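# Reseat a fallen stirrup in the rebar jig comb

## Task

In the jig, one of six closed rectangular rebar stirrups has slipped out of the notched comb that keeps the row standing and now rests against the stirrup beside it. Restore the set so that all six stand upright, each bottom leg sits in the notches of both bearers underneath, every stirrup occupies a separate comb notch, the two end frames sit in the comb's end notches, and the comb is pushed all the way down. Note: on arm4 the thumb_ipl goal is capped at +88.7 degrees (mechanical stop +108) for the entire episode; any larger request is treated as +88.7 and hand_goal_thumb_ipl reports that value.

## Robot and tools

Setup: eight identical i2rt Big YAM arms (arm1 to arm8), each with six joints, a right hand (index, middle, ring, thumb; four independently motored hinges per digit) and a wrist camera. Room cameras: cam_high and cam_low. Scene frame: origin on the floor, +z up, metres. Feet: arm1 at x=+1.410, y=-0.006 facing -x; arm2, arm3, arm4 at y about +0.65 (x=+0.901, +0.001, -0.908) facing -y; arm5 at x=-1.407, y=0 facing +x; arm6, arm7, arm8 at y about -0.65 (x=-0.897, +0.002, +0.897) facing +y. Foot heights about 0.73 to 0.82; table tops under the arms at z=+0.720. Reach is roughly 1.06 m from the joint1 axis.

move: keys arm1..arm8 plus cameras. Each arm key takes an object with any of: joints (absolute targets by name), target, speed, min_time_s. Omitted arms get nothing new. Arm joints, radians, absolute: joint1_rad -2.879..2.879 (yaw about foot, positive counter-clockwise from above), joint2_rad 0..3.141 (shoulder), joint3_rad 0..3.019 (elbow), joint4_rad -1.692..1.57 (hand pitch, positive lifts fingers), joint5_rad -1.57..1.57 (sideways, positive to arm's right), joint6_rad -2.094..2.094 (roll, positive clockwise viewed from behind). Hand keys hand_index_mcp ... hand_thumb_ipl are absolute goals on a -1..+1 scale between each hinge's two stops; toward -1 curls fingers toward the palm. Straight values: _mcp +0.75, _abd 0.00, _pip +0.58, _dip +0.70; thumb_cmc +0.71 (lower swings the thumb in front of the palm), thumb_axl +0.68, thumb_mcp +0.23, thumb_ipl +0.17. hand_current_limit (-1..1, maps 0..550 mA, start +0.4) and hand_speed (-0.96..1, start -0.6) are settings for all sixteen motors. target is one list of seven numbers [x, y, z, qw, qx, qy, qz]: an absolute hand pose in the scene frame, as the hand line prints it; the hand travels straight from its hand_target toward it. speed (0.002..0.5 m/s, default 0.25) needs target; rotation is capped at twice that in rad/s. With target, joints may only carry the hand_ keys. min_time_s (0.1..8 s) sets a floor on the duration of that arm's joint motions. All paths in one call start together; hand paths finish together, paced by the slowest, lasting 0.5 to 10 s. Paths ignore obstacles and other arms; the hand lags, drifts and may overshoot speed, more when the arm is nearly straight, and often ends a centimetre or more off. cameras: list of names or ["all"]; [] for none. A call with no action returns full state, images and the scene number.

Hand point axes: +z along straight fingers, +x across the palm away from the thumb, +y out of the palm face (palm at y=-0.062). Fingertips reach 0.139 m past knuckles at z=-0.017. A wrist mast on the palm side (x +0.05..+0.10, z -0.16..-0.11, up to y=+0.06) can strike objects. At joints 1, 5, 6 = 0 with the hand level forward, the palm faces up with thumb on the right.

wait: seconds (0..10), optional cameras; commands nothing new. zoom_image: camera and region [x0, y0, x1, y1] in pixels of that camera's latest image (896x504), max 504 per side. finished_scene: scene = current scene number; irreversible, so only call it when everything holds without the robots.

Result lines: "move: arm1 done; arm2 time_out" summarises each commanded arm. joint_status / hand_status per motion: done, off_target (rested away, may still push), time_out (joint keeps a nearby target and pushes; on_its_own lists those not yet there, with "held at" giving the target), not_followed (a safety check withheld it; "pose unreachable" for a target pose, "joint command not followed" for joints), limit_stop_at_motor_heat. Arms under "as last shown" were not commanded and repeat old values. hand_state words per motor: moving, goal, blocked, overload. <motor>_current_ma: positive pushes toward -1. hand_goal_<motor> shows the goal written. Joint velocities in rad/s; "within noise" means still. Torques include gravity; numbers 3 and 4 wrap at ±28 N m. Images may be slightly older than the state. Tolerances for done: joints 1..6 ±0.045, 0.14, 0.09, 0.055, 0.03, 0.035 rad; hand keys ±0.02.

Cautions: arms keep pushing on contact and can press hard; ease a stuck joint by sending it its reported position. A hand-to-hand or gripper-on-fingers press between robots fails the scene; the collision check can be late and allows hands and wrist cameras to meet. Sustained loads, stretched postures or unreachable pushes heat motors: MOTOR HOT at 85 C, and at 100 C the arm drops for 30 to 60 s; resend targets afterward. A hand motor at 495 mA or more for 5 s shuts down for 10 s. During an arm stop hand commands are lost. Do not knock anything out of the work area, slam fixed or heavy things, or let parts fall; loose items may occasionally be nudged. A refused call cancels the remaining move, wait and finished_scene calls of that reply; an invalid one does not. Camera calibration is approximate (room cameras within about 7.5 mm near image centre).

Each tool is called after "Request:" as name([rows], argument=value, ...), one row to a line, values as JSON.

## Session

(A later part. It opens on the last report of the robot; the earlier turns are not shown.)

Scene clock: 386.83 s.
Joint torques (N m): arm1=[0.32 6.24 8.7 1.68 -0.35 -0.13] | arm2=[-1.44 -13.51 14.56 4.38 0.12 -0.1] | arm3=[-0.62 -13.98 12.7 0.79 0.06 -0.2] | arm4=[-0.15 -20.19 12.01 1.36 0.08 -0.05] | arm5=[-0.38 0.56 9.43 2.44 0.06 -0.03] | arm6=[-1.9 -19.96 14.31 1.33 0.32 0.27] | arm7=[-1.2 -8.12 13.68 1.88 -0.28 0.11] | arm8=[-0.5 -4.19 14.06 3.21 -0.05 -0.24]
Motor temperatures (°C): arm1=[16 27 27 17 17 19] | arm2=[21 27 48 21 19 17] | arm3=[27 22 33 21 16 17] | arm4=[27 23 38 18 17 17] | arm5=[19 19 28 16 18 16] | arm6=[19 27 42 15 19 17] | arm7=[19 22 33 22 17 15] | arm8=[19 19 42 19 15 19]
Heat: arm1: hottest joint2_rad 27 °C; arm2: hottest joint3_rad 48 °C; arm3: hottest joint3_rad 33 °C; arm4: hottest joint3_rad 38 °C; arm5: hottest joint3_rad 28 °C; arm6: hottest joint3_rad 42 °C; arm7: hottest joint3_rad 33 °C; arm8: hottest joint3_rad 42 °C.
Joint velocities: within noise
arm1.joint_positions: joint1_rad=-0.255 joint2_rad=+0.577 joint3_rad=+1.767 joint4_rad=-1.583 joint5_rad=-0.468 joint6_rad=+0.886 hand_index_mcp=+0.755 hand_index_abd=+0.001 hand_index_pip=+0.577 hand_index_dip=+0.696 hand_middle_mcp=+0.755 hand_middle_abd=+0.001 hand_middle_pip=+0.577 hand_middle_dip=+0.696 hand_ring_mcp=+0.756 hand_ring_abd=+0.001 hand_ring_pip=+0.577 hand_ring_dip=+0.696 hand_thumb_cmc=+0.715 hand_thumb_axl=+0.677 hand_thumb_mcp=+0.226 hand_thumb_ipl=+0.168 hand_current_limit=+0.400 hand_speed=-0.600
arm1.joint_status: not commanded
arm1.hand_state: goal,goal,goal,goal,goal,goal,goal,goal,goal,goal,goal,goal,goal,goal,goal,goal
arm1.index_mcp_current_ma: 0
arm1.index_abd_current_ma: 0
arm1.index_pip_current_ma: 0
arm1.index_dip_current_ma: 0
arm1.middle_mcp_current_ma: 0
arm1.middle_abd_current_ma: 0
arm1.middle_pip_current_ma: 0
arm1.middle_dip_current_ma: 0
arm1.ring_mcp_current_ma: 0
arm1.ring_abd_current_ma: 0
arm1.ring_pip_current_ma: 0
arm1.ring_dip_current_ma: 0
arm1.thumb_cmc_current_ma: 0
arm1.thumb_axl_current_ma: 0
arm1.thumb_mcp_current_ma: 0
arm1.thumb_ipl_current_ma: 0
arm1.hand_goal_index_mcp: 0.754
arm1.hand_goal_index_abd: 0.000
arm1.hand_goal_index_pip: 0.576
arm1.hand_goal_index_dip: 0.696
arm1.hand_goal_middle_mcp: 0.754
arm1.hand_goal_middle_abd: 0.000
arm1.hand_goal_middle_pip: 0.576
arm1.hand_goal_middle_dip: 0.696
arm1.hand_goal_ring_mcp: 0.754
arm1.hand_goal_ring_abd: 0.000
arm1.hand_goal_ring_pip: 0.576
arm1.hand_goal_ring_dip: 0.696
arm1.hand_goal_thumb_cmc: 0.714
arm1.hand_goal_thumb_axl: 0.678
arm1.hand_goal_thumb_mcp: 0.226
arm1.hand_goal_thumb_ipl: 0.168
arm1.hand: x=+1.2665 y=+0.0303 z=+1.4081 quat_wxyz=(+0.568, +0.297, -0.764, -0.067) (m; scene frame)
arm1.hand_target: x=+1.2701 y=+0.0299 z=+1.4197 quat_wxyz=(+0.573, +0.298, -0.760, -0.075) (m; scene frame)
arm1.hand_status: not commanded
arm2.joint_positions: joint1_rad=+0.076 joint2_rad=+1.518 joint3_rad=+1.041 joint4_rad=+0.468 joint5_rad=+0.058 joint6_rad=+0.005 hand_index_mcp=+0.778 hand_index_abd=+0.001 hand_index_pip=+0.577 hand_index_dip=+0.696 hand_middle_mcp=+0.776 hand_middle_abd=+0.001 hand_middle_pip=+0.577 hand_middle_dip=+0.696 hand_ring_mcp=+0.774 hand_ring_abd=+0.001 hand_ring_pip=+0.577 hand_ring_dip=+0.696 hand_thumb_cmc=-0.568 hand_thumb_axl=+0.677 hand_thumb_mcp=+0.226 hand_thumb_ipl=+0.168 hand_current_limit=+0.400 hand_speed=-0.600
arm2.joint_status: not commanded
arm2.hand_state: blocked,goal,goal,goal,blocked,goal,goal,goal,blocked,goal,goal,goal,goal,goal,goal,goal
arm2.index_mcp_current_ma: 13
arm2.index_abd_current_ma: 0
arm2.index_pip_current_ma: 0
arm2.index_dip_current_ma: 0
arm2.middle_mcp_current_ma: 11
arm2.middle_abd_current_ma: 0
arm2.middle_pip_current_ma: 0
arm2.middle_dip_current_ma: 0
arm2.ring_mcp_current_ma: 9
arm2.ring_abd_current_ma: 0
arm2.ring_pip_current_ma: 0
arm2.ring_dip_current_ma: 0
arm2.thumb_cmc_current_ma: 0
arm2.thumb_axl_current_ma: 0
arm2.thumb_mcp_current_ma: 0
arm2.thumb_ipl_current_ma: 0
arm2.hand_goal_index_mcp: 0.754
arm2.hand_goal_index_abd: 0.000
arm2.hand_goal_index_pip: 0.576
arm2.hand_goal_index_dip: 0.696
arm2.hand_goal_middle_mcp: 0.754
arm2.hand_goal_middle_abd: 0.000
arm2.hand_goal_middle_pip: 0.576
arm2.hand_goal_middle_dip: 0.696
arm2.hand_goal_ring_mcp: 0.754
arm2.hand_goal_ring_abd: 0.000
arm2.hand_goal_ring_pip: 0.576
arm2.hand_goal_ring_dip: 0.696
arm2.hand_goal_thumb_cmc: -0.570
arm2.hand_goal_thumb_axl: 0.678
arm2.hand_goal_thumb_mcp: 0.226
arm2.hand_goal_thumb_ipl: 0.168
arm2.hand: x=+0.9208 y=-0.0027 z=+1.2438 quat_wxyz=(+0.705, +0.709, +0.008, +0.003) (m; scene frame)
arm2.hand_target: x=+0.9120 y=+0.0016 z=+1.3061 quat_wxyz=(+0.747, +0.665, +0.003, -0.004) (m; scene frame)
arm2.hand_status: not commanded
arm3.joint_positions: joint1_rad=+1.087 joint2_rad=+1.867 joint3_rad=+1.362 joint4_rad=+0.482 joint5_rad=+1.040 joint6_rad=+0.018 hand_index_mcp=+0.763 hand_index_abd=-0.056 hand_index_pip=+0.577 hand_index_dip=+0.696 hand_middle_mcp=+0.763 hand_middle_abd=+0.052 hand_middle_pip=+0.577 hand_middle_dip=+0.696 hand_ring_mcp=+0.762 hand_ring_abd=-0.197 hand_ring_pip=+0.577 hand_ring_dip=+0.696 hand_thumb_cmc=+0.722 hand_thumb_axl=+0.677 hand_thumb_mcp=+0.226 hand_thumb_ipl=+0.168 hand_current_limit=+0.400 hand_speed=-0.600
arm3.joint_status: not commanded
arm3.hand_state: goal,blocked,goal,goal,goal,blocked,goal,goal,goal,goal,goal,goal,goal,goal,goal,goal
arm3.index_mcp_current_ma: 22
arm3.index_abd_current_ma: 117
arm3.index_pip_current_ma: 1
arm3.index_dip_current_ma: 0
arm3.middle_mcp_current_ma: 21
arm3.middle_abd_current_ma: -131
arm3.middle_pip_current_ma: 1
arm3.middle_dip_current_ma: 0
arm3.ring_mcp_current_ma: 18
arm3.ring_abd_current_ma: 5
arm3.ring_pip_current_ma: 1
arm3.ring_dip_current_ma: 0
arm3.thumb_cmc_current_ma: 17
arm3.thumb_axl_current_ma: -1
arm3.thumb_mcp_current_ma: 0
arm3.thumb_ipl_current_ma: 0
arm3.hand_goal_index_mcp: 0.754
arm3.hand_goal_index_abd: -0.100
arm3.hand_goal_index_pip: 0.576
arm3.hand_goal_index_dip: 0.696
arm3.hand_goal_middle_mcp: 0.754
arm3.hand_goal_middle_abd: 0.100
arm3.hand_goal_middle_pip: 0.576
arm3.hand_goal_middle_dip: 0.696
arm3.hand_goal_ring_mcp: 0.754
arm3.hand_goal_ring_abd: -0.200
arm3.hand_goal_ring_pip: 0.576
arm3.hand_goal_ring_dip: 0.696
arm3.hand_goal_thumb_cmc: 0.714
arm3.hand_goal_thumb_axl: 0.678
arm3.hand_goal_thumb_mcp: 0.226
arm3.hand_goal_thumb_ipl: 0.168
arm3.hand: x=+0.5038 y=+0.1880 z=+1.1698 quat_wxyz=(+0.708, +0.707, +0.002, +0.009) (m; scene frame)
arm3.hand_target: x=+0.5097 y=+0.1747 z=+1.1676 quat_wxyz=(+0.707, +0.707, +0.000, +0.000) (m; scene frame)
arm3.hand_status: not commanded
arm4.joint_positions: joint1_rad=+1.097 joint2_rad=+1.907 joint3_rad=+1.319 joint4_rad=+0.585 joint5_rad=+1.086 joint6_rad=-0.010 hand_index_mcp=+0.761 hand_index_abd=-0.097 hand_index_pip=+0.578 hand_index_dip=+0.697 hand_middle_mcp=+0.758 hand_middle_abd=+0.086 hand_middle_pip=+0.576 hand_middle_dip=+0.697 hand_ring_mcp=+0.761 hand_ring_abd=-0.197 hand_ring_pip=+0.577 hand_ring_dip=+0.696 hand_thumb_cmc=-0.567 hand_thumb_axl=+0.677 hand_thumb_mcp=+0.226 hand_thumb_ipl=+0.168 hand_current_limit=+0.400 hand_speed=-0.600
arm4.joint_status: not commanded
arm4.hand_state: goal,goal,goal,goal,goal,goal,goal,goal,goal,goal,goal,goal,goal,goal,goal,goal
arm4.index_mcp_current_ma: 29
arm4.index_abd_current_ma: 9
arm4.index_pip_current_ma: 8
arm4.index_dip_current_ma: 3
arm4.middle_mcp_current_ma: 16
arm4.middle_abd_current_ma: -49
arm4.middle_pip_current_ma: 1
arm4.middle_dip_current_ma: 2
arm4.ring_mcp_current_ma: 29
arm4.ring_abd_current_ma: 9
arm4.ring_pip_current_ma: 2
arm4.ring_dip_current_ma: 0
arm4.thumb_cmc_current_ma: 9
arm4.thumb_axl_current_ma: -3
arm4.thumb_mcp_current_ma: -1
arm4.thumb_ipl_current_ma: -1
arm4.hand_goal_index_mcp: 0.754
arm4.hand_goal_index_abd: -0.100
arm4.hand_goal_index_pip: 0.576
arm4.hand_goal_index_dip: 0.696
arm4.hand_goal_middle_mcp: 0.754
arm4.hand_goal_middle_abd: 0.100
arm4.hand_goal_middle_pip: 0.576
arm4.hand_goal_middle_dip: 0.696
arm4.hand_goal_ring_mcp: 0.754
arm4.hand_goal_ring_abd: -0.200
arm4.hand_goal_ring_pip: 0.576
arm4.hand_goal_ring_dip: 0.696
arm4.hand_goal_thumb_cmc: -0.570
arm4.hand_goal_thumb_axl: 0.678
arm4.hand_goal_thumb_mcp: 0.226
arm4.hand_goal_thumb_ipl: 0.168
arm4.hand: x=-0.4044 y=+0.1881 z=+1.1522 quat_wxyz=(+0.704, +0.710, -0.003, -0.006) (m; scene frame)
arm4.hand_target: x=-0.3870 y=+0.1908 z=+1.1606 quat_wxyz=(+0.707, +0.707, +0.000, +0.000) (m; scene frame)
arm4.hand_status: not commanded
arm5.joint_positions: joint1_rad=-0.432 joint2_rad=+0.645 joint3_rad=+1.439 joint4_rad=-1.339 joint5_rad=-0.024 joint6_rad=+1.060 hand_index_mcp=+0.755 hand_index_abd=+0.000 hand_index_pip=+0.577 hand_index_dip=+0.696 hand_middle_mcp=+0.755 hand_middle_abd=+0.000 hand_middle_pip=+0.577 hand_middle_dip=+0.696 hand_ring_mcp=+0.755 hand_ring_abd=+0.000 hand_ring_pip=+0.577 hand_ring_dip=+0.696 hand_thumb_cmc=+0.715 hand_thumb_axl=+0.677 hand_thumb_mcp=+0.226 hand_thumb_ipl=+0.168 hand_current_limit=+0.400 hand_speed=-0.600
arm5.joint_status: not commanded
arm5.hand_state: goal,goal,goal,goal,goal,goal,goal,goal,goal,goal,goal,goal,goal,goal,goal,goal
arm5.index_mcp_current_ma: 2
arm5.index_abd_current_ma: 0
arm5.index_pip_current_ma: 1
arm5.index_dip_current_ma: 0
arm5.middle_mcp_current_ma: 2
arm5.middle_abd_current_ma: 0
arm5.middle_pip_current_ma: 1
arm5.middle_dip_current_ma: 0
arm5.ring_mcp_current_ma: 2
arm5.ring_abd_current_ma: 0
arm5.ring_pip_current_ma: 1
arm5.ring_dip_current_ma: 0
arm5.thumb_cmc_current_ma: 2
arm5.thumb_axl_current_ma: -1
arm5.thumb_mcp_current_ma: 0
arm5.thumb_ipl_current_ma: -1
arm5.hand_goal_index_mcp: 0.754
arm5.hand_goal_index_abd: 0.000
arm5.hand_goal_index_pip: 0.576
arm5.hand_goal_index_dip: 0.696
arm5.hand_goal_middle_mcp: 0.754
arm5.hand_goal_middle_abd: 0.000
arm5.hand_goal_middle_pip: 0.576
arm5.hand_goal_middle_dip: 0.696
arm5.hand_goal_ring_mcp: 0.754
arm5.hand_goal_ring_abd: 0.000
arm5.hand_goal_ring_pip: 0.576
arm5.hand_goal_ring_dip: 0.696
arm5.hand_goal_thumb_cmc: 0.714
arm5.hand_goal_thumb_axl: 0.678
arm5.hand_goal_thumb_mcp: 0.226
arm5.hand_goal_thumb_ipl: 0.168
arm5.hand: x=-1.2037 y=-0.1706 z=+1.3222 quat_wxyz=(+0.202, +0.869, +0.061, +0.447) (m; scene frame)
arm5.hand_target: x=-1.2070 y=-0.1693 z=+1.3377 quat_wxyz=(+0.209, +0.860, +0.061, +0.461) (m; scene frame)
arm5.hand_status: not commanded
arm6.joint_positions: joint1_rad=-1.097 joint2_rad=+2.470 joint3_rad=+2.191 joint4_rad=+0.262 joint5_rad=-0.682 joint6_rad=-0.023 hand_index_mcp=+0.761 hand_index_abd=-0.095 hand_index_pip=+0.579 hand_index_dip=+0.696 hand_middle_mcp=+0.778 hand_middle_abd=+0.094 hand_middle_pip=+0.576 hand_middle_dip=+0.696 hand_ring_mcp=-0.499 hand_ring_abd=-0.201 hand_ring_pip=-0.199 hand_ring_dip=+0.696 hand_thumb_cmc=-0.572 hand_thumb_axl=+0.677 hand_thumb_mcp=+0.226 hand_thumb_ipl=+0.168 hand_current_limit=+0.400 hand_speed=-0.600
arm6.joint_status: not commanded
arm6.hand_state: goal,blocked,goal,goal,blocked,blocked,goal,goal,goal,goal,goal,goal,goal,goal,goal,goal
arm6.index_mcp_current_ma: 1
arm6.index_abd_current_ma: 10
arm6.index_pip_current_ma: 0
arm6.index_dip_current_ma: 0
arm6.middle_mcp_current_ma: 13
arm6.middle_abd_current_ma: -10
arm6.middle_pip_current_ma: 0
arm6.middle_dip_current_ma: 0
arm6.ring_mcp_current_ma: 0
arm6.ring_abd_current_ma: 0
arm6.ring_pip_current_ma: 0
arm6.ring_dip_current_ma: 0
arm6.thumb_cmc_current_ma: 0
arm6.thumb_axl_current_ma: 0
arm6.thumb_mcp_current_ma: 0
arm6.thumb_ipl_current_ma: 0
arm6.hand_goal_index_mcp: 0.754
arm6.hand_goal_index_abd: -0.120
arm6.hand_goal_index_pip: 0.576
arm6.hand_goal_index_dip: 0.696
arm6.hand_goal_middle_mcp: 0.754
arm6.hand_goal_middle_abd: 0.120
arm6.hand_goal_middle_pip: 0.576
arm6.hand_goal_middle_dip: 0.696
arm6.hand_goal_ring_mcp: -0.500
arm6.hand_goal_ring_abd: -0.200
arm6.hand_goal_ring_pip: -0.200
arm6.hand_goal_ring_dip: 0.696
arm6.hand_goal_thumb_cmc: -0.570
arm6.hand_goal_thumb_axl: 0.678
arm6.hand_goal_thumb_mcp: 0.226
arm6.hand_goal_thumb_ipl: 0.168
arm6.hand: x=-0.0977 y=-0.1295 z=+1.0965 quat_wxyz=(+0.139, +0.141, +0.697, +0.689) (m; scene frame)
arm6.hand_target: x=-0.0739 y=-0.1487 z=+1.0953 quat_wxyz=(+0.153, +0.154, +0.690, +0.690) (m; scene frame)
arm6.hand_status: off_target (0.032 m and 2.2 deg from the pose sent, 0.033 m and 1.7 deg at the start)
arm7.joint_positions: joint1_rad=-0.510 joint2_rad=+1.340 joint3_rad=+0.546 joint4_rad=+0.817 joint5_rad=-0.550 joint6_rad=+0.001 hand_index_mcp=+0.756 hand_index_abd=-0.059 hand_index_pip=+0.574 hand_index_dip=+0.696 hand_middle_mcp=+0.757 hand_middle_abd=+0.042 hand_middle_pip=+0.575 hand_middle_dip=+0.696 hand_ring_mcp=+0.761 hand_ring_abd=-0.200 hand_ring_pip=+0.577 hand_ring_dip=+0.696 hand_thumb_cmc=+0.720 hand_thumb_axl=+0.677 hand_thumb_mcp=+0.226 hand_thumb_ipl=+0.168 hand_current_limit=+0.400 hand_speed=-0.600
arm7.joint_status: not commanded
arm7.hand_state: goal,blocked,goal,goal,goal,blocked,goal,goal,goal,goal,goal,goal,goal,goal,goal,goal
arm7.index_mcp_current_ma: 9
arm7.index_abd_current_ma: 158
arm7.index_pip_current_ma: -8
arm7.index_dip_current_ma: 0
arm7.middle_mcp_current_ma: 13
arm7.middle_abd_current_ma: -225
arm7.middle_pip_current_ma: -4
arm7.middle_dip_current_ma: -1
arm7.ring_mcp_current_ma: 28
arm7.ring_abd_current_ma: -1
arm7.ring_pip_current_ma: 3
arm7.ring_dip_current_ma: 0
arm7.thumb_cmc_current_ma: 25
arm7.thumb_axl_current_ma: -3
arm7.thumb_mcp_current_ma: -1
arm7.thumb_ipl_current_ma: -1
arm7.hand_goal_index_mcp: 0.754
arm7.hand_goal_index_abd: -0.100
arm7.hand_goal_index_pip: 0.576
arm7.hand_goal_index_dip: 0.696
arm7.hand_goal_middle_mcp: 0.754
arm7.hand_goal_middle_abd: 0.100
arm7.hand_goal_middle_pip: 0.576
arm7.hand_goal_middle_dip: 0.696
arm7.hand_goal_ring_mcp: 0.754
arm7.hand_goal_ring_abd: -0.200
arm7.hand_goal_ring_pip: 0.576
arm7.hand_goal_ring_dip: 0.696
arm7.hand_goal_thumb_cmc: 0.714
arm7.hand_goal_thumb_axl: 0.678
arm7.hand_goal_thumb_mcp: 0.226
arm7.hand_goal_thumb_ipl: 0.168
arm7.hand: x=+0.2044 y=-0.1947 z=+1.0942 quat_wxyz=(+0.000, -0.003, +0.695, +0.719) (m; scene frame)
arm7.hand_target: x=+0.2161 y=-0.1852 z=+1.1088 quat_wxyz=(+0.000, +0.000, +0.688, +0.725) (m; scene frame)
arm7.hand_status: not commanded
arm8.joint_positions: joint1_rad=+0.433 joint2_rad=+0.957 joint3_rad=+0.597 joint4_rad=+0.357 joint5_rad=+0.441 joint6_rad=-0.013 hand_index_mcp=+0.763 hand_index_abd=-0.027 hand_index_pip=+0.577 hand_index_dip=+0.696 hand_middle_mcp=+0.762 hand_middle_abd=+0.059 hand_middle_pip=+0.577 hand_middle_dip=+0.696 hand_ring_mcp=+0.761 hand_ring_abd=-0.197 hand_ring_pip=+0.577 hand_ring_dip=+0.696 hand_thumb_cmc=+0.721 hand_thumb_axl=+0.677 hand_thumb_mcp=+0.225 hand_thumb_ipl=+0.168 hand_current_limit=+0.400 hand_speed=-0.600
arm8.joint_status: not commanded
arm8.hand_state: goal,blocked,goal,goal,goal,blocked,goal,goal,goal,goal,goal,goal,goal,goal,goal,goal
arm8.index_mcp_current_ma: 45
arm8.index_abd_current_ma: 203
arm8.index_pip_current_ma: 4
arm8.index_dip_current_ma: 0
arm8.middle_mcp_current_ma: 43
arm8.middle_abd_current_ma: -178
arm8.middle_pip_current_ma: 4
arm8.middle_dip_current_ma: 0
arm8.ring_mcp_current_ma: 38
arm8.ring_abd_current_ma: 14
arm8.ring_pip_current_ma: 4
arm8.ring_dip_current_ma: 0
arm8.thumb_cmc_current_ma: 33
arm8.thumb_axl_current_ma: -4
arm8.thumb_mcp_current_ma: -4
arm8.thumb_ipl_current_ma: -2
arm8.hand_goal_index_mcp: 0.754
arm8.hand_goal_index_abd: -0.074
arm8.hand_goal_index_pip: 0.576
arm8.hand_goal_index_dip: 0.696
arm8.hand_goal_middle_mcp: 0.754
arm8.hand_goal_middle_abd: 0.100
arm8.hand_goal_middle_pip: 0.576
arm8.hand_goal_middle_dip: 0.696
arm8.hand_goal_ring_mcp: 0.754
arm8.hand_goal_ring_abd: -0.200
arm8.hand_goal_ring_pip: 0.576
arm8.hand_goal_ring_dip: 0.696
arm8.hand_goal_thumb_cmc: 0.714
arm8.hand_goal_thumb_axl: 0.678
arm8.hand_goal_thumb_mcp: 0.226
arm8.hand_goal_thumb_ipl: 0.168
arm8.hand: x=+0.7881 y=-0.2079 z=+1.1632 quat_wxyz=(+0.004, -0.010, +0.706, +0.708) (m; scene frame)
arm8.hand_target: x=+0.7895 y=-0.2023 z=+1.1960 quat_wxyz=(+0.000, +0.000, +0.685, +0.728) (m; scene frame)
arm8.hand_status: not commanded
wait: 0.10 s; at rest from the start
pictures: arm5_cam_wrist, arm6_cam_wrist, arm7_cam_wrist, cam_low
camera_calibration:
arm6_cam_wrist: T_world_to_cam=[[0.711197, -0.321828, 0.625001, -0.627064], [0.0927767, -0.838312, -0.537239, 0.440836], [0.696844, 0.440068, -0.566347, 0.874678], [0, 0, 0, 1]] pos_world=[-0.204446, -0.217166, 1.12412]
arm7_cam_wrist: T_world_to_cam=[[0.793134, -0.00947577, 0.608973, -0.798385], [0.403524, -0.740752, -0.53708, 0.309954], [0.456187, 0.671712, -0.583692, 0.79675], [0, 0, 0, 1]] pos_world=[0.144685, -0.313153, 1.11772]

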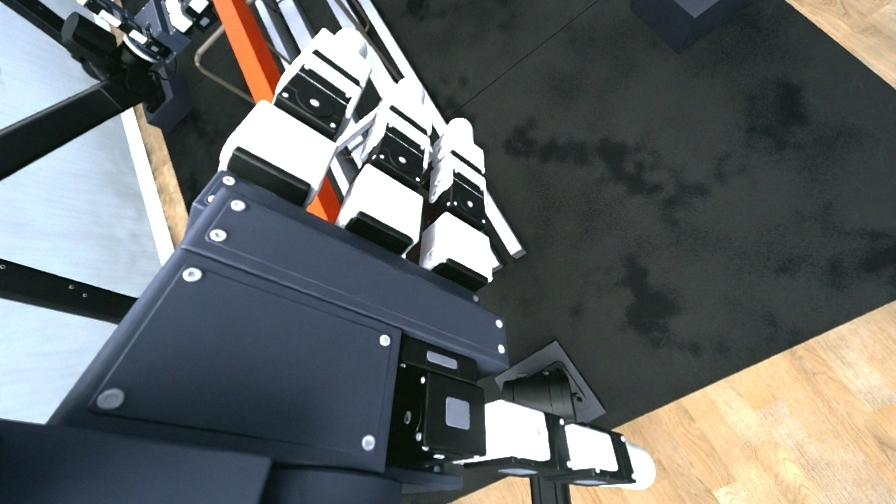

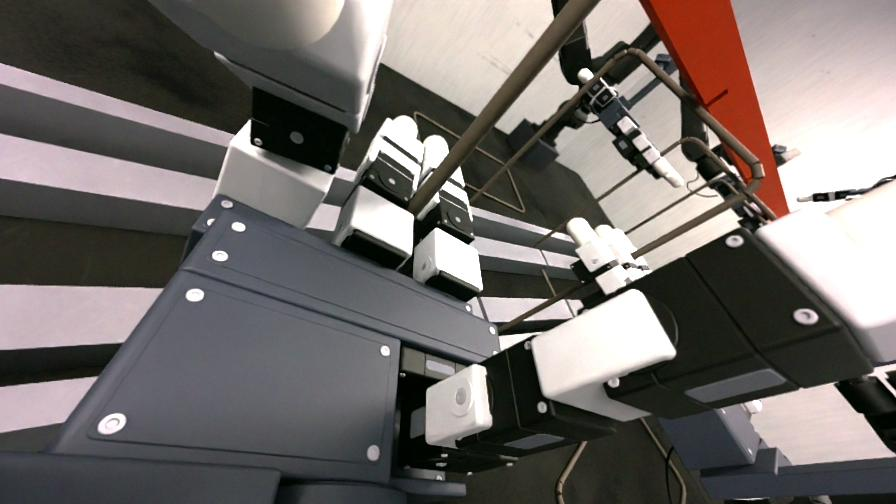

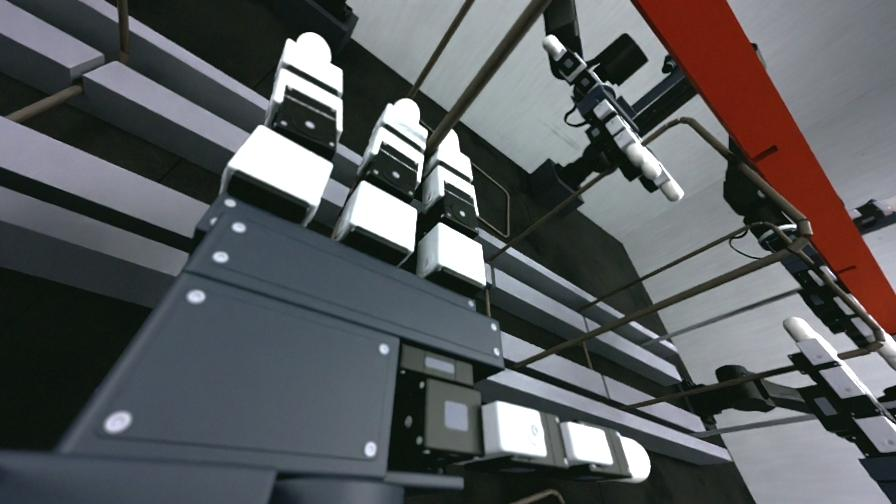

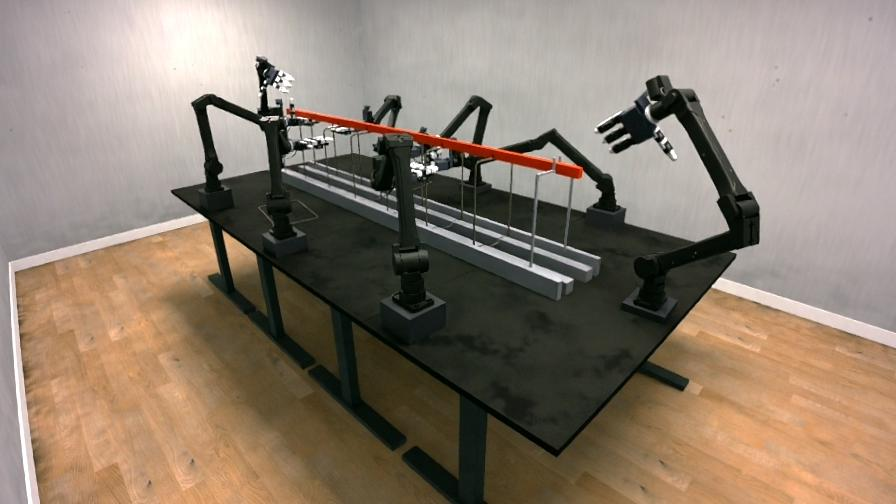

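Request:
move(arm6={"target":[-0.060,-0.146,1.096,0.1530,0.1530,0.6903,0.6903],"speed":0.03}, cameras=["arm3_cam_wrist","arm7_cam_wrist","arm6_cam_wrist","cam_high"])

Request:
zoom_image(camera="arm3_cam_wrist", region=[690, 270, 770, 340])

Request:
zoom_image(camera="cam_high", region=[380, 130, 430, 170])

Scene clock: 390.67 s.
Joint torques (N m): arm1=[0.21 5.6 8.76 1.77 -0.33 -0.14] | arm2=[-1.44 -13.57 14.57 4.38 0.13 -0.1] | arm3=[-0.67 -13.98 12.7 0.77 0.06 -0.2] | arm4=[0.5 -20.01 11.4 1.1 0.14 -0.11] | arm5=[-0.38 0.56 9.43 2.44 0.06 -0.03] | arm6=[-2.14 -19.78 14.97 1.28 0.86 0.27] | arm7=[-0.97 -8.06 13.63 1.8 -0.28 0.14] | arm8=[-0.56 -4.07 14.06 3.19 -0.06 -0.23]
Motor temperatures (°C): arm1=[16 27 27 17 17 19] | arm2=[21 27 48 21 19 17] | arm3=[27 22 33 21 16 17] | arm4=[27 23 38 18 17 17] | arm5=[19 19 28 16 18 16] | arm6=[19 27 42 15 19 17] | arm7=[19 22 33 22 17 15] | arm8=[18 19 42 19 15 18]
Heat: arm1: hottest joint2_rad 27 °C; arm2: hottest joint3_rad 48 °C; arm3: hottest joint3_rad 33 °C; arm4: hottest joint3_rad 38 °C; arm5: hottest joint3_rad 28 °C; arm6: hottest joint3_rad 42 °C; arm7: hottest joint3_rad 33 °C; arm8: hottest joint3_rad 42 °C.
move: arm6 off_target
Joint velocities: within noise
arm1, arm2, arm3, arm4, arm5, arm7, arm8: as last shown
arm2.joint_positions: joint1_rad=+0.076 joint2_rad=+1.518 joint3_rad=+1.041 joint4_rad=+0.469 joint5_rad=+0.058 joint6_rad=+0.005 hand_index_mcp=+0.778 hand_index_abd=+0.001 hand_index_pip=+0.577 hand_index_dip=+0.696 hand_middle_mcp=+0.776 hand_middle_abd=+0.001 hand_middle_pip=+0.577 hand_middle_dip=+0.696 hand_ring_mcp=+0.774 hand_ring_abd=+0.001 hand_ring_pip=+0.577 hand_ring_dip=+0.696 hand_thumb_cmc=-0.568 hand_thumb_axl=+0.677 hand_thumb_mcp=+0.226 hand_thumb_ipl=+0.168 hand_current_limit=+0.400 hand_speed=-0.600
arm2.middle_mcp_current_ma: 10
arm2.hand: x=+0.9208 y=-0.0026 z=+1.2439 quat_wxyz=(+0.705, +0.709, +0.008, +0.003) (m; scene frame)
arm4.joint_positions: joint1_rad=+1.097 joint2_rad=+1.908 joint3_rad=+1.321 joint4_rad=+0.585 joint5_rad=+1.085 joint6_rad=-0.010 hand_index_mcp=+0.761 hand_index_abd=-0.097 hand_index_pip=+0.578 hand_index_dip=+0.697 hand_middle_mcp=+0.758 hand_middle_abd=+0.086 hand_middle_pip=+0.576 hand_middle_dip=+0.697 hand_ring_mcp=+0.761 hand_ring_abd=-0.197 hand_ring_pip=+0.577 hand_ring_dip=+0.696 hand_thumb_cmc=-0.567 hand_thumb_axl=+0.677 hand_thumb_mcp=+0.226 hand_thumb_ipl=+0.168 hand_current_limit=+0.400 hand_speed=-0.600
arm4.index_mcp_current_ma: 30
arm4.middle_mcp_current_ma: 17
arm4.hand: x=-0.4037 y=+0.1881 z=+1.1524 quat_wxyz=(+0.704, +0.710, -0.003, -0.005) (m; scene frame)
arm4.hand_target: x=-0.3871 y=+0.1908 z=+1.1608 quat_wxyz=(+0.707, +0.707, +0.000, +0.000) (m; scene frame)
arm6.joint_positions: joint1_rad=-1.099 joint2_rad=+2.491 joint3_rad=+2.232 joint4_rad=+0.239 joint5_rad=-0.702 joint6_rad=-0.023 hand_index_mcp=+0.761 hand_index_abd=-0.095 hand_index_pip=+0.579 hand_index_dip=+0.696 hand_middle_mcp=+0.776 hand_middle_abd=+0.095 hand_middle_pip=+0.579 hand_middle_dip=+0.696 hand_ring_mcp=-0.499 hand_ring_abd=-0.201 hand_ring_pip=-0.199 hand_ring_dip=+0.696 hand_thumb_cmc=-0.572 hand_thumb_axl=+0.677 hand_thumb_mcp=+0.226 hand_thumb_ipl=+0.168 hand_current_limit=+0.400 hand_speed=-0.600
arm6.joint_status: not commanded
arm6.hand_state: goal,blocked,goal,goal,blocked,blocked,goal,goal,goal,goal,goal,goal,goal,goal,goal,goal
arm6.index_mcp_current_ma: 1
arm6.index_abd_current_ma: 10
arm6.index_pip_current_ma: 0
arm6.index_dip_current_ma: 0
arm6.middle_mcp_current_ma: 11
arm6.middle_abd_current_ma: -10
arm6.middle_pip_current_ma: 0
arm6.middle_dip_current_ma: 0
arm6.ring_mcp_current_ma: 0
arm6.ring_abd_current_ma: 0
arm6.ring_pip_current_ma: 0
arm6.ring_dip_current_ma: 0
arm6.thumb_cmc_current_ma: 0
arm6.thumb_axl_current_ma: 0
arm6.thumb_mcp_current_ma: 0
arm6.thumb_ipl_current_ma: 0
arm6.hand_goal_index_mcp: 0.754
arm6.hand_goal_index_abd: -0.120
arm6.hand_goal_index_pip: 0.576
arm6.hand_goal_index_dip: 0.696
arm6.hand_goal_middle_mcp: 0.754
arm6.hand_goal_middle_abd: 0.120
arm6.hand_goal_middle_pip: 0.576
arm6.hand_goal_middle_dip: 0.696
arm6.hand_goal_ring_mcp: -0.500
arm6.hand_goal_ring_abd: -0.200
arm6.hand_goal_ring_pip: -0.200
arm6.hand_goal_ring_dip: 0.696
arm6.hand_goal_thumb_cmc: -0.570
arm6.hand_goal_thumb_axl: 0.678
arm6.hand_goal_thumb_mcp: 0.226
arm6.hand_goal_thumb_ipl: 0.168
arm6.hand: x=-0.0944 y=-0.1266 z=+1.0968 quat_wxyz=(+0.132, +0.136, +0.698, +0.690) (m; scene frame)
arm6.hand_target: x=-0.0660 y=-0.1500 z=+1.0955 quat_wxyz=(+0.153, +0.154, +0.690, +0.690) (m; scene frame)
arm6.hand_status: off_target (0.040 m and 3.2 deg from the pose sent, 0.041 m and 2.2 deg at the start)
pictures: arm3_cam_wrist, arm6_cam_wrist, arm7_cam_wrist, cam_high
camera_calibration:
arm3_cam_wrist: T_world_to_cam=[[-0.774987, 0.0433222, 0.63049, -0.329367], [-0.426482, 0.700379, -0.572348, 0.704583], [-0.466378, -0.712455, -0.524309, 1.1153], [0, 0, 0, 1]] pos_world=[0.565388, 0.315395, 1.19569]
arm6_cam_wrist: T_world_to_cam=[[0.718028, -0.308899, 0.623713, -0.62501], [0.106396, -0.836875, -0.536954, 0.444236], [0.687834, 0.451909, -0.568034, 0.873823], [0, 0, 0, 1]] pos_world=[-0.199535, -0.216183, 1.12472]
arm7_cam_wrist: T_world_to_cam=[[0.793134, -0.00947577, 0.608973, -0.798385], [0.403524, -0.740752, -0.53708, 0.309954], [0.456187, 0.671712, -0.583692, 0.79675], [0, 0, 0, 1]] pos_world=[0.144685, -0.313153, 1.11772]

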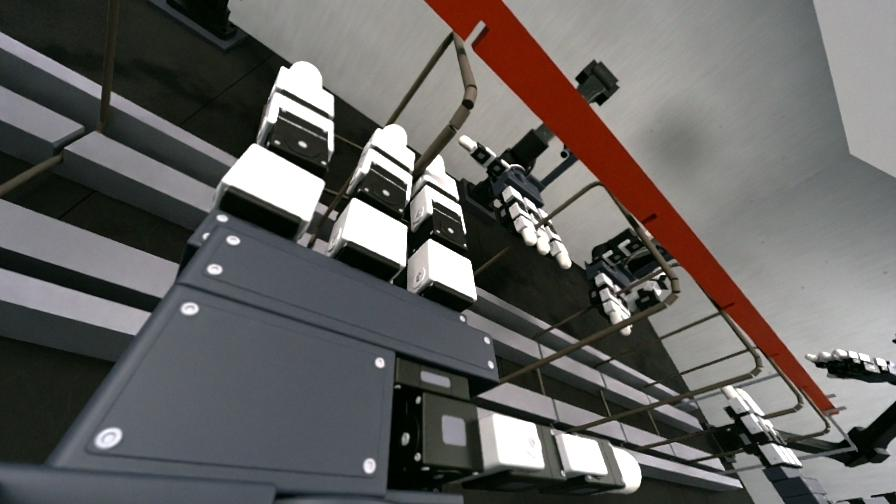

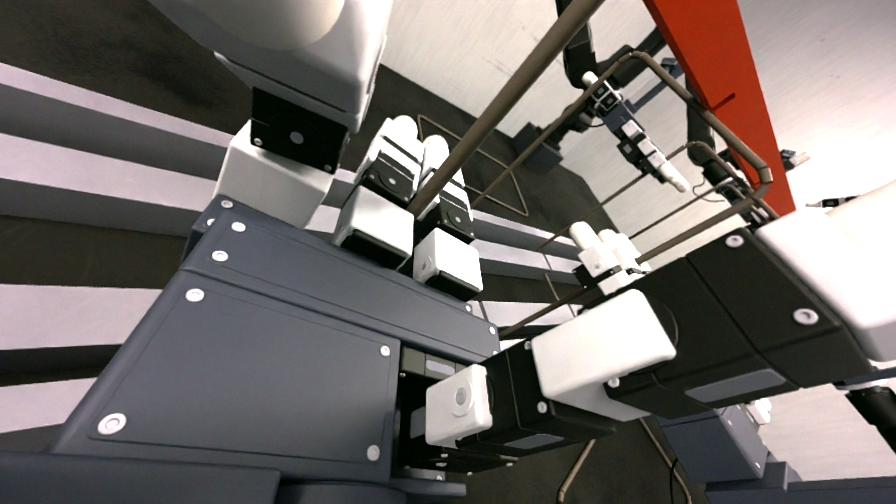

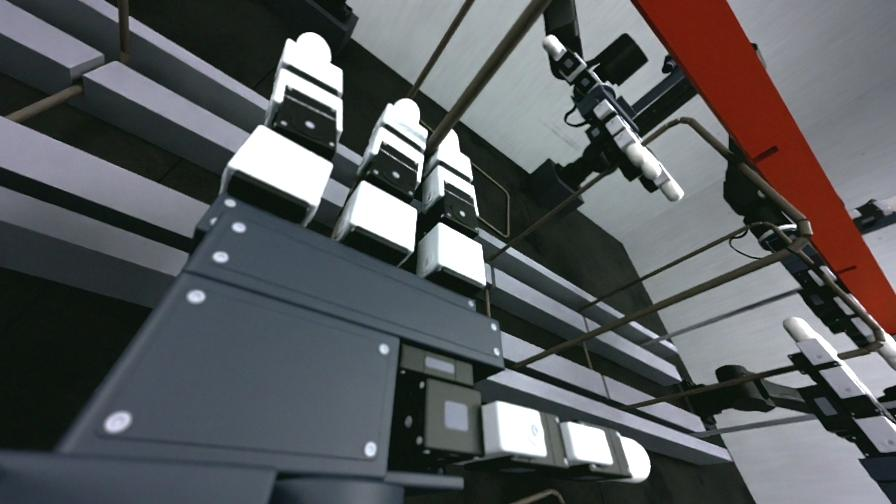

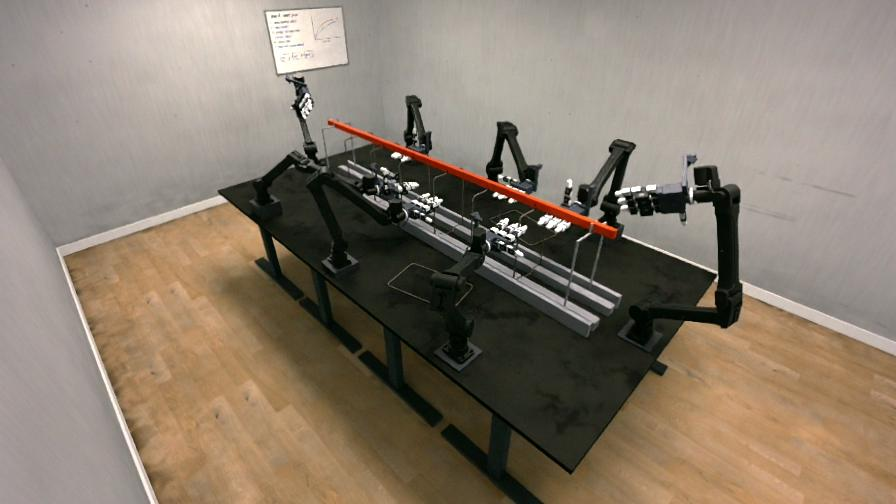

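Scaled by 6.300.

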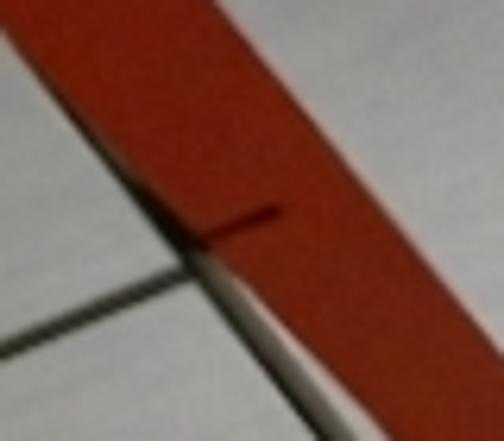

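Scaled by 10.080.

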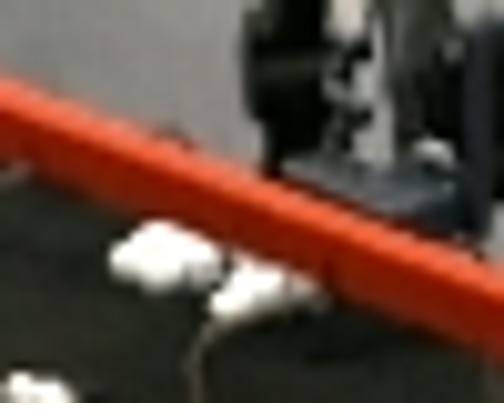

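Request:
move(arm6={"target":[-0.071,-0.146,1.096,0.1530,0.1530,0.6903,0.6903],"speed":0.03})

Request:
move(arm2={"joints":{"joint4_rad":0.52},"min_time_s":1.0}, cameras=["arm3_cam_wrist","arm4_cam_wrist","cam_high"])

Request:
zoom_image(camera="arm3_cam_wrist", region=[690, 270, 770, 340])

Request:
zoom_image(camera="cam_high", region=[380, 130, 430, 170])

Scene clock: 393.10 s.
Joint torques (N m): arm1=[0.44 5.71 8.87 1.62 -0.35 -0.15] | arm2=[-1.38 -13.51 14.54 4.34 0.12 -0.09] | arm3=[-0.67 -13.98 12.7 0.77 0.05 -0.21] | arm4=[0.32 -20.07 11.67 1.28 0.11 -0.15] | arm5=[-0.32 0.56 9.43 2.44 0.06 -0.03] | arm6=[-1.55 -21.3 11.9 2.1 1.03 0.27] | arm7=[-1.03 -8.06 13.6 1.78 -0.27 0.13] | arm8=[-0.62 -4.19 14.04 3.22 -0.05 -0.23]
Motor temperatures (°C): arm1=[16 27 27 17 17 19] | arm2=[21 27 48 21 19 17] | arm3=[27 22 33 21 16 17] | arm4=[27 23 39 18 17 17] | arm5=[19 19 28 16 18 16] | arm6=[19 27 43 15 19 17] | arm7=[19 22 33 22 17 15] | arm8=[18 19 42 19 15 18]
Heat: arm1: hottest joint2_rad 27 °C; arm2: hottest joint3_rad 48 °C; arm3: hottest joint3_rad 33 °C; arm4: hottest joint3_rad 39 °C; arm5: hottest joint3_rad 28 °C; arm6: hottest joint3_rad 43 °C; arm7: hottest joint3_rad 33 °C; arm8: hottest joint3_rad 42 °C.
move: arm6 off_target
Joint velocities: within noise
arm1, arm2, arm3, arm4, arm5, arm7, arm8: as last shown
arm6.joint_positions: joint1_rad=-1.099 joint2_rad=+2.491 joint3_rad=+2.233 joint4_rad=+0.238 joint5_rad=-0.701 joint6_rad=-0.023 hand_index_mcp=+0.761 hand_index_abd=-0.095 hand_index_pip=+0.579 hand_index_dip=+0.696 hand_middle_mcp=+0.776 hand_middle_abd=+0.095 hand_middle_pip=+0.579 hand_middle_dip=+0.696 hand_ring_mcp=-0.499 hand_ring_abd=-0.201 hand_ring_pip=-0.199 hand_ring_dip=+0.696 hand_thumb_cmc=-0.572 hand_thumb_axl=+0.677 hand_thumb_mcp=+0.226 hand_thumb_ipl=+0.168 hand_current_limit=+0.400 hand_speed=-0.600
arm6.joint_status: not commanded
arm6.hand_state: goal,blocked,goal,goal,blocked,blocked,goal,goal,goal,goal,goal,goal,goal,goal,goal,goal
arm6.index_mcp_current_ma: 1
arm6.index_abd_current_ma: 10
arm6.index_pip_current_ma: 0
arm6.index_dip_current_ma: 0
arm6.middle_mcp_current_ma: 11
arm6.middle_abd_current_ma: -10
arm6.middle_pip_current_ma: 0
arm6.middle_dip_current_ma: 0
arm6.ring_mcp_current_ma: 0
arm6.ring_abd_current_ma: 0
arm6.ring_pip_current_ma: 0
arm6.ring_dip_current_ma: 0
arm6.thumb_cmc_current_ma: 0
arm6.thumb_axl_current_ma: 0
arm6.thumb_mcp_current_ma: 0
arm6.thumb_ipl_current_ma: 0
arm6.hand_goal_index_mcp: 0.754
arm6.hand_goal_index_abd: -0.120
arm6.hand_goal_index_pip: 0.576
arm6.hand_goal_index_dip: 0.696
arm6.hand_goal_middle_mcp: 0.754
arm6.hand_goal_middle_abd: 0.120
arm6.hand_goal_middle_pip: 0.576
arm6.hand_goal_middle_dip: 0.696
arm6.hand_goal_ring_mcp: -0.500
arm6.hand_goal_ring_abd: -0.200
arm6.hand_goal_ring_pip: -0.200
arm6.hand_goal_ring_dip: 0.696
arm6.hand_goal_thumb_cmc: -0.570
arm6.hand_goal_thumb_axl: 0.678
arm6.hand_goal_thumb_mcp: 0.226
arm6.hand_goal_thumb_ipl: 0.168
arm6.hand: x=-0.0942 y=-0.1265 z=+1.0965 quat_wxyz=(+0.132, +0.136, +0.698, +0.690) (m; scene frame)
arm6.hand_target: x=-0.0735 y=-0.1476 z=+1.0956 quat_wxyz=(+0.153, +0.153, +0.690, +0.690) (m; scene frame)
arm6.hand_status: off_target (0.030 m and 3.2 deg from the pose sent, 0.030 m and 3.2 deg at the start)
pictures: none

Scene clock: 394.40 s.
Joint torques (N m): arm1=[0.32 5.71 8.73 1.68 -0.35 -0.11] | arm2=[-1.38 -13.57 14.54 4.66 0.12 -0.09] | arm3=[-0.67 -13.98 12.71 0.77 0.06 -0.2] | arm4=[0.62 -20.42 11.82 1.14 0.03 -0.1] | arm5=[-0.38 0.56 9.43 2.43 0.06 -0.03] | arm6=[-1.67 -21.3 11.9 2.11 0.82 0.27] | arm7=[-1.2 -8.18 13.59 1.77 -0.27 0.12] | arm8=[-0.56 -4.13 14.06 3.18 -0.05 -0.23]
Motor temperatures (°C): arm1=[16 27 27 17 17 19] | arm2=[21 27 48 21 19 17] | arm3=[27 22 33 21 16 17] | arm4=[27 23 39 18 17 17] | arm5=[19 19 29 16 18 16] | arm6=[19 27 43 15 19 17] | arm7=[19 22 33 22 17 15] | arm8=[18 19 42 19 15 18]
Heat: arm1: hottest joint2_rad 27 °C; arm2: hottest joint3_rad 48 °C; arm3: hottest joint3_rad 33 °C; arm4: hottest joint3_rad 39 °C; arm5: hottest joint3_rad 29 °C; arm6: hottest joint3_rad 43 °C; arm7: hottest joint3_rad 33 °C; arm8: hottest joint3_rad 42 °C.
move: arm2 done
Joint velocities: within noise
arm1, arm3, arm4, arm5, arm6, arm7, arm8: as last shown
arm2.joint_positions: joint1_rad=+0.076 joint2_rad=+1.518 joint3_rad=+1.041 joint4_rad=+0.482 joint5_rad=+0.058 joint6_rad=+0.005 hand_index_mcp=+0.778 hand_index_abd=+0.001 hand_index_pip=+0.577 hand_index_dip=+0.696 hand_middle_mcp=+0.775 hand_middle_abd=+0.001 hand_middle_pip=+0.577 hand_middle_dip=+0.696 hand_ring_mcp=+0.774 hand_ring_abd=+0.001 hand_ring_pip=+0.577 hand_ring_dip=+0.696 hand_thumb_cmc=-0.568 hand_thumb_axl=+0.677 hand_thumb_mcp=+0.226 hand_thumb_ipl=+0.168 hand_current_limit=+0.400 hand_speed=-0.600
arm2.joint_status: all done
arm2.hand_state: blocked,goal,goal,goal,blocked,goal,goal,goal,blocked,goal,goal,goal,goal,goal,goal,goal
arm2.index_mcp_current_ma: 13
arm2.index_abd_current_ma: 0
arm2.index_pip_current_ma: 0
arm2.index_dip_current_ma: 0
arm2.middle_mcp_current_ma: 10
arm2.middle_abd_current_ma: 0
arm2.middle_pip_current_ma: 0
arm2.middle_dip_current_ma: 0
arm2.ring_mcp_current_ma: 9
arm2.ring_abd_current_ma: 0
arm2.ring_pip_current_ma: 0
arm2.ring_dip_current_ma: 0
arm2.thumb_cmc_current_ma: 0
arm2.thumb_axl_current_ma: 0
arm2.thumb_mcp_current_ma: 0
arm2.thumb_ipl_current_ma: 0
arm2.hand_goal_index_mcp: 0.754
arm2.hand_goal_index_abd: 0.000
arm2.hand_goal_index_pip: 0.576
arm2.hand_goal_index_dip: 0.696
arm2.hand_goal_middle_mcp: 0.754
arm2.hand_goal_middle_abd: 0.000
arm2.hand_goal_middle_pip: 0.576
arm2.hand_goal_middle_dip: 0.696
arm2.hand_goal_ring_mcp: 0.754
arm2.hand_goal_ring_abd: 0.000
arm2.hand_goal_ring_pip: 0.576
arm2.hand_goal_ring_dip: 0.696
arm2.hand_goal_thumb_cmc: -0.570
arm2.hand_goal_thumb_axl: 0.678
arm2.hand_goal_thumb_mcp: 0.226
arm2.hand_goal_thumb_ipl: 0.168
arm2.hand: x=+0.9208 y=-0.0015 z=+1.2472 quat_wxyz=(+0.710, +0.704, +0.008, +0.003) (m; scene frame)
arm2.hand_target: x=+0.9119 y=+0.0039 z=+1.3107 quat_wxyz=(+0.754, +0.657, +0.003, -0.003) (m; scene frame)
arm2.hand_status: not commanded
arm6.joint_positions: joint1_rad=-1.099 joint2_rad=+2.491 joint3_rad=+2.233 joint4_rad=+0.238 joint5_rad=-0.696 joint6_rad=-0.023 hand_index_mcp=+0.761 hand_index_abd=-0.095 hand_index_pip=+0.579 hand_index_dip=+0.696 hand_middle_mcp=+0.776 hand_middle_abd=+0.095 hand_middle_pip=+0.579 hand_middle_dip=+0.696 hand_ring_mcp=-0.499 hand_ring_abd=-0.201 hand_ring_pip=-0.199 hand_ring_dip=+0.696 hand_thumb_cmc=-0.572 hand_thumb_axl=+0.677 hand_thumb_mcp=+0.226 hand_thumb_ipl=+0.168 hand_current_limit=+0.400 hand_speed=-0.600
arm6.hand: x=-0.0934 y=-0.1270 z=+1.0964 quat_wxyz=(+0.134, +0.138, +0.698, +0.690) (m; scene frame)
arm6.hand_target: x=-0.0734 y=-0.1476 z=+1.0956 quat_wxyz=(+0.153, +0.153, +0.690, +0.690) (m; scene frame)
pictures: arm3_cam_wrist, arm4_cam_wrist, cam_high
camera_calibration:
arm3_cam_wrist: T_world_to_cam=[[-0.774987, 0.0433222, 0.63049, -0.329367], [-0.426482, 0.700379, -0.572348, 0.704583], [-0.466378, -0.712455, -0.524309, 1.1153], [0, 0, 0, 1]] pos_world=[0.565388, 0.315395, 1.19569]
arm4_cam_wrist: T_world_to_cam=[[-0.782791, 0.0379993, 0.621123, -1.01006], [-0.413637, 0.713936, -0.564977, 0.306158], [-0.464911, -0.699179, -0.543145, 0.697172], [0, 0, 0, 1]] pos_world=[-0.339906, 0.307252, 1.17901]

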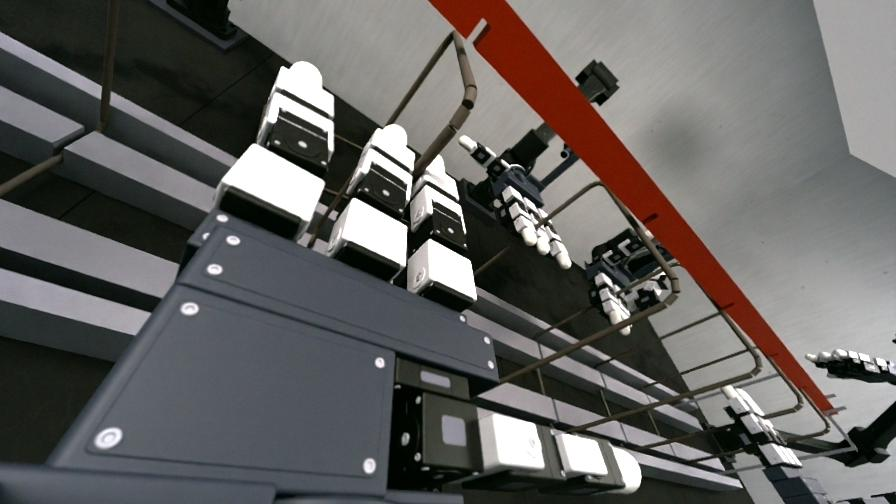

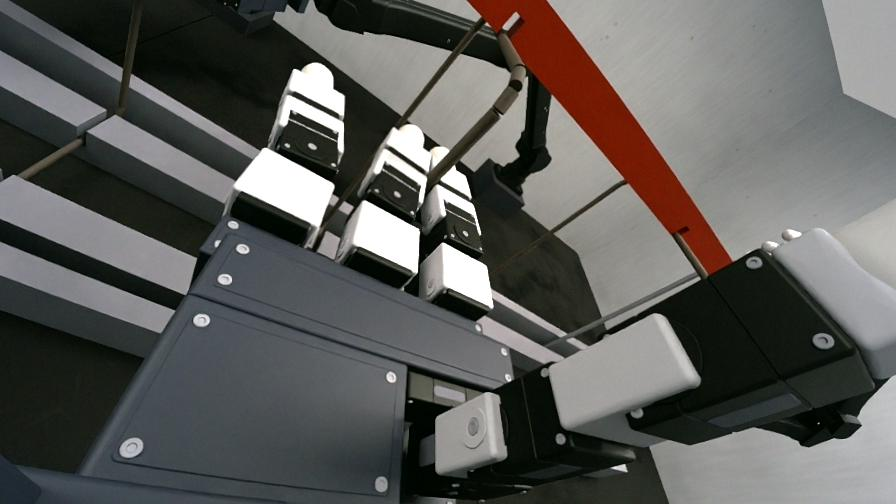

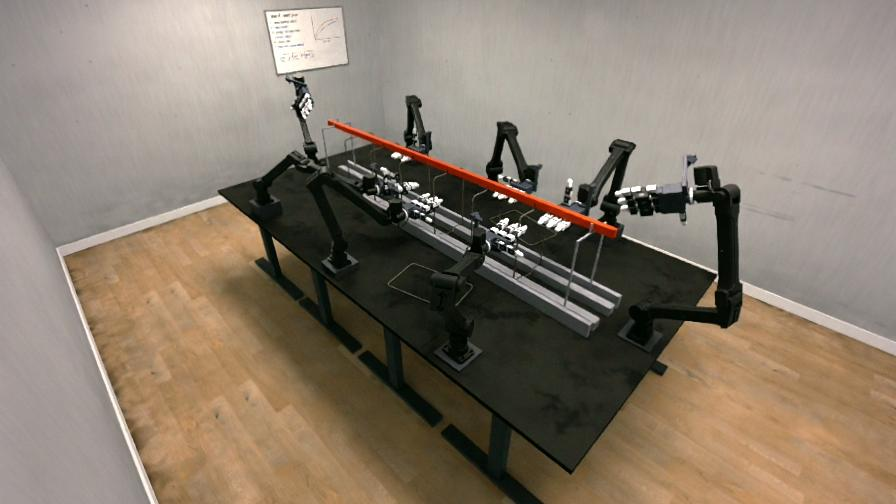

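Scaled by 6.300.

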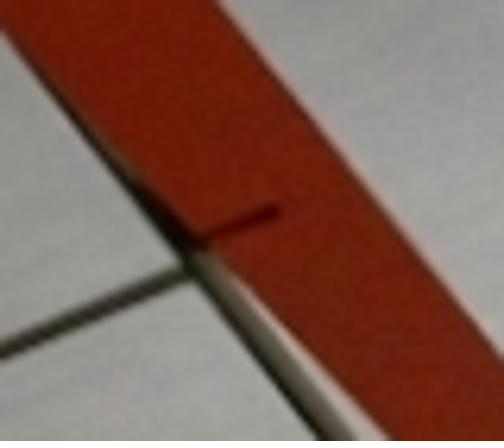

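Scaled by 10.080.

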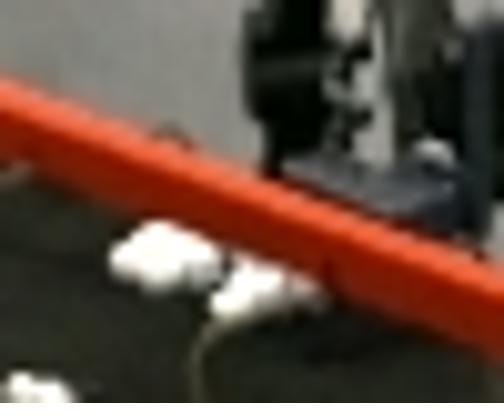

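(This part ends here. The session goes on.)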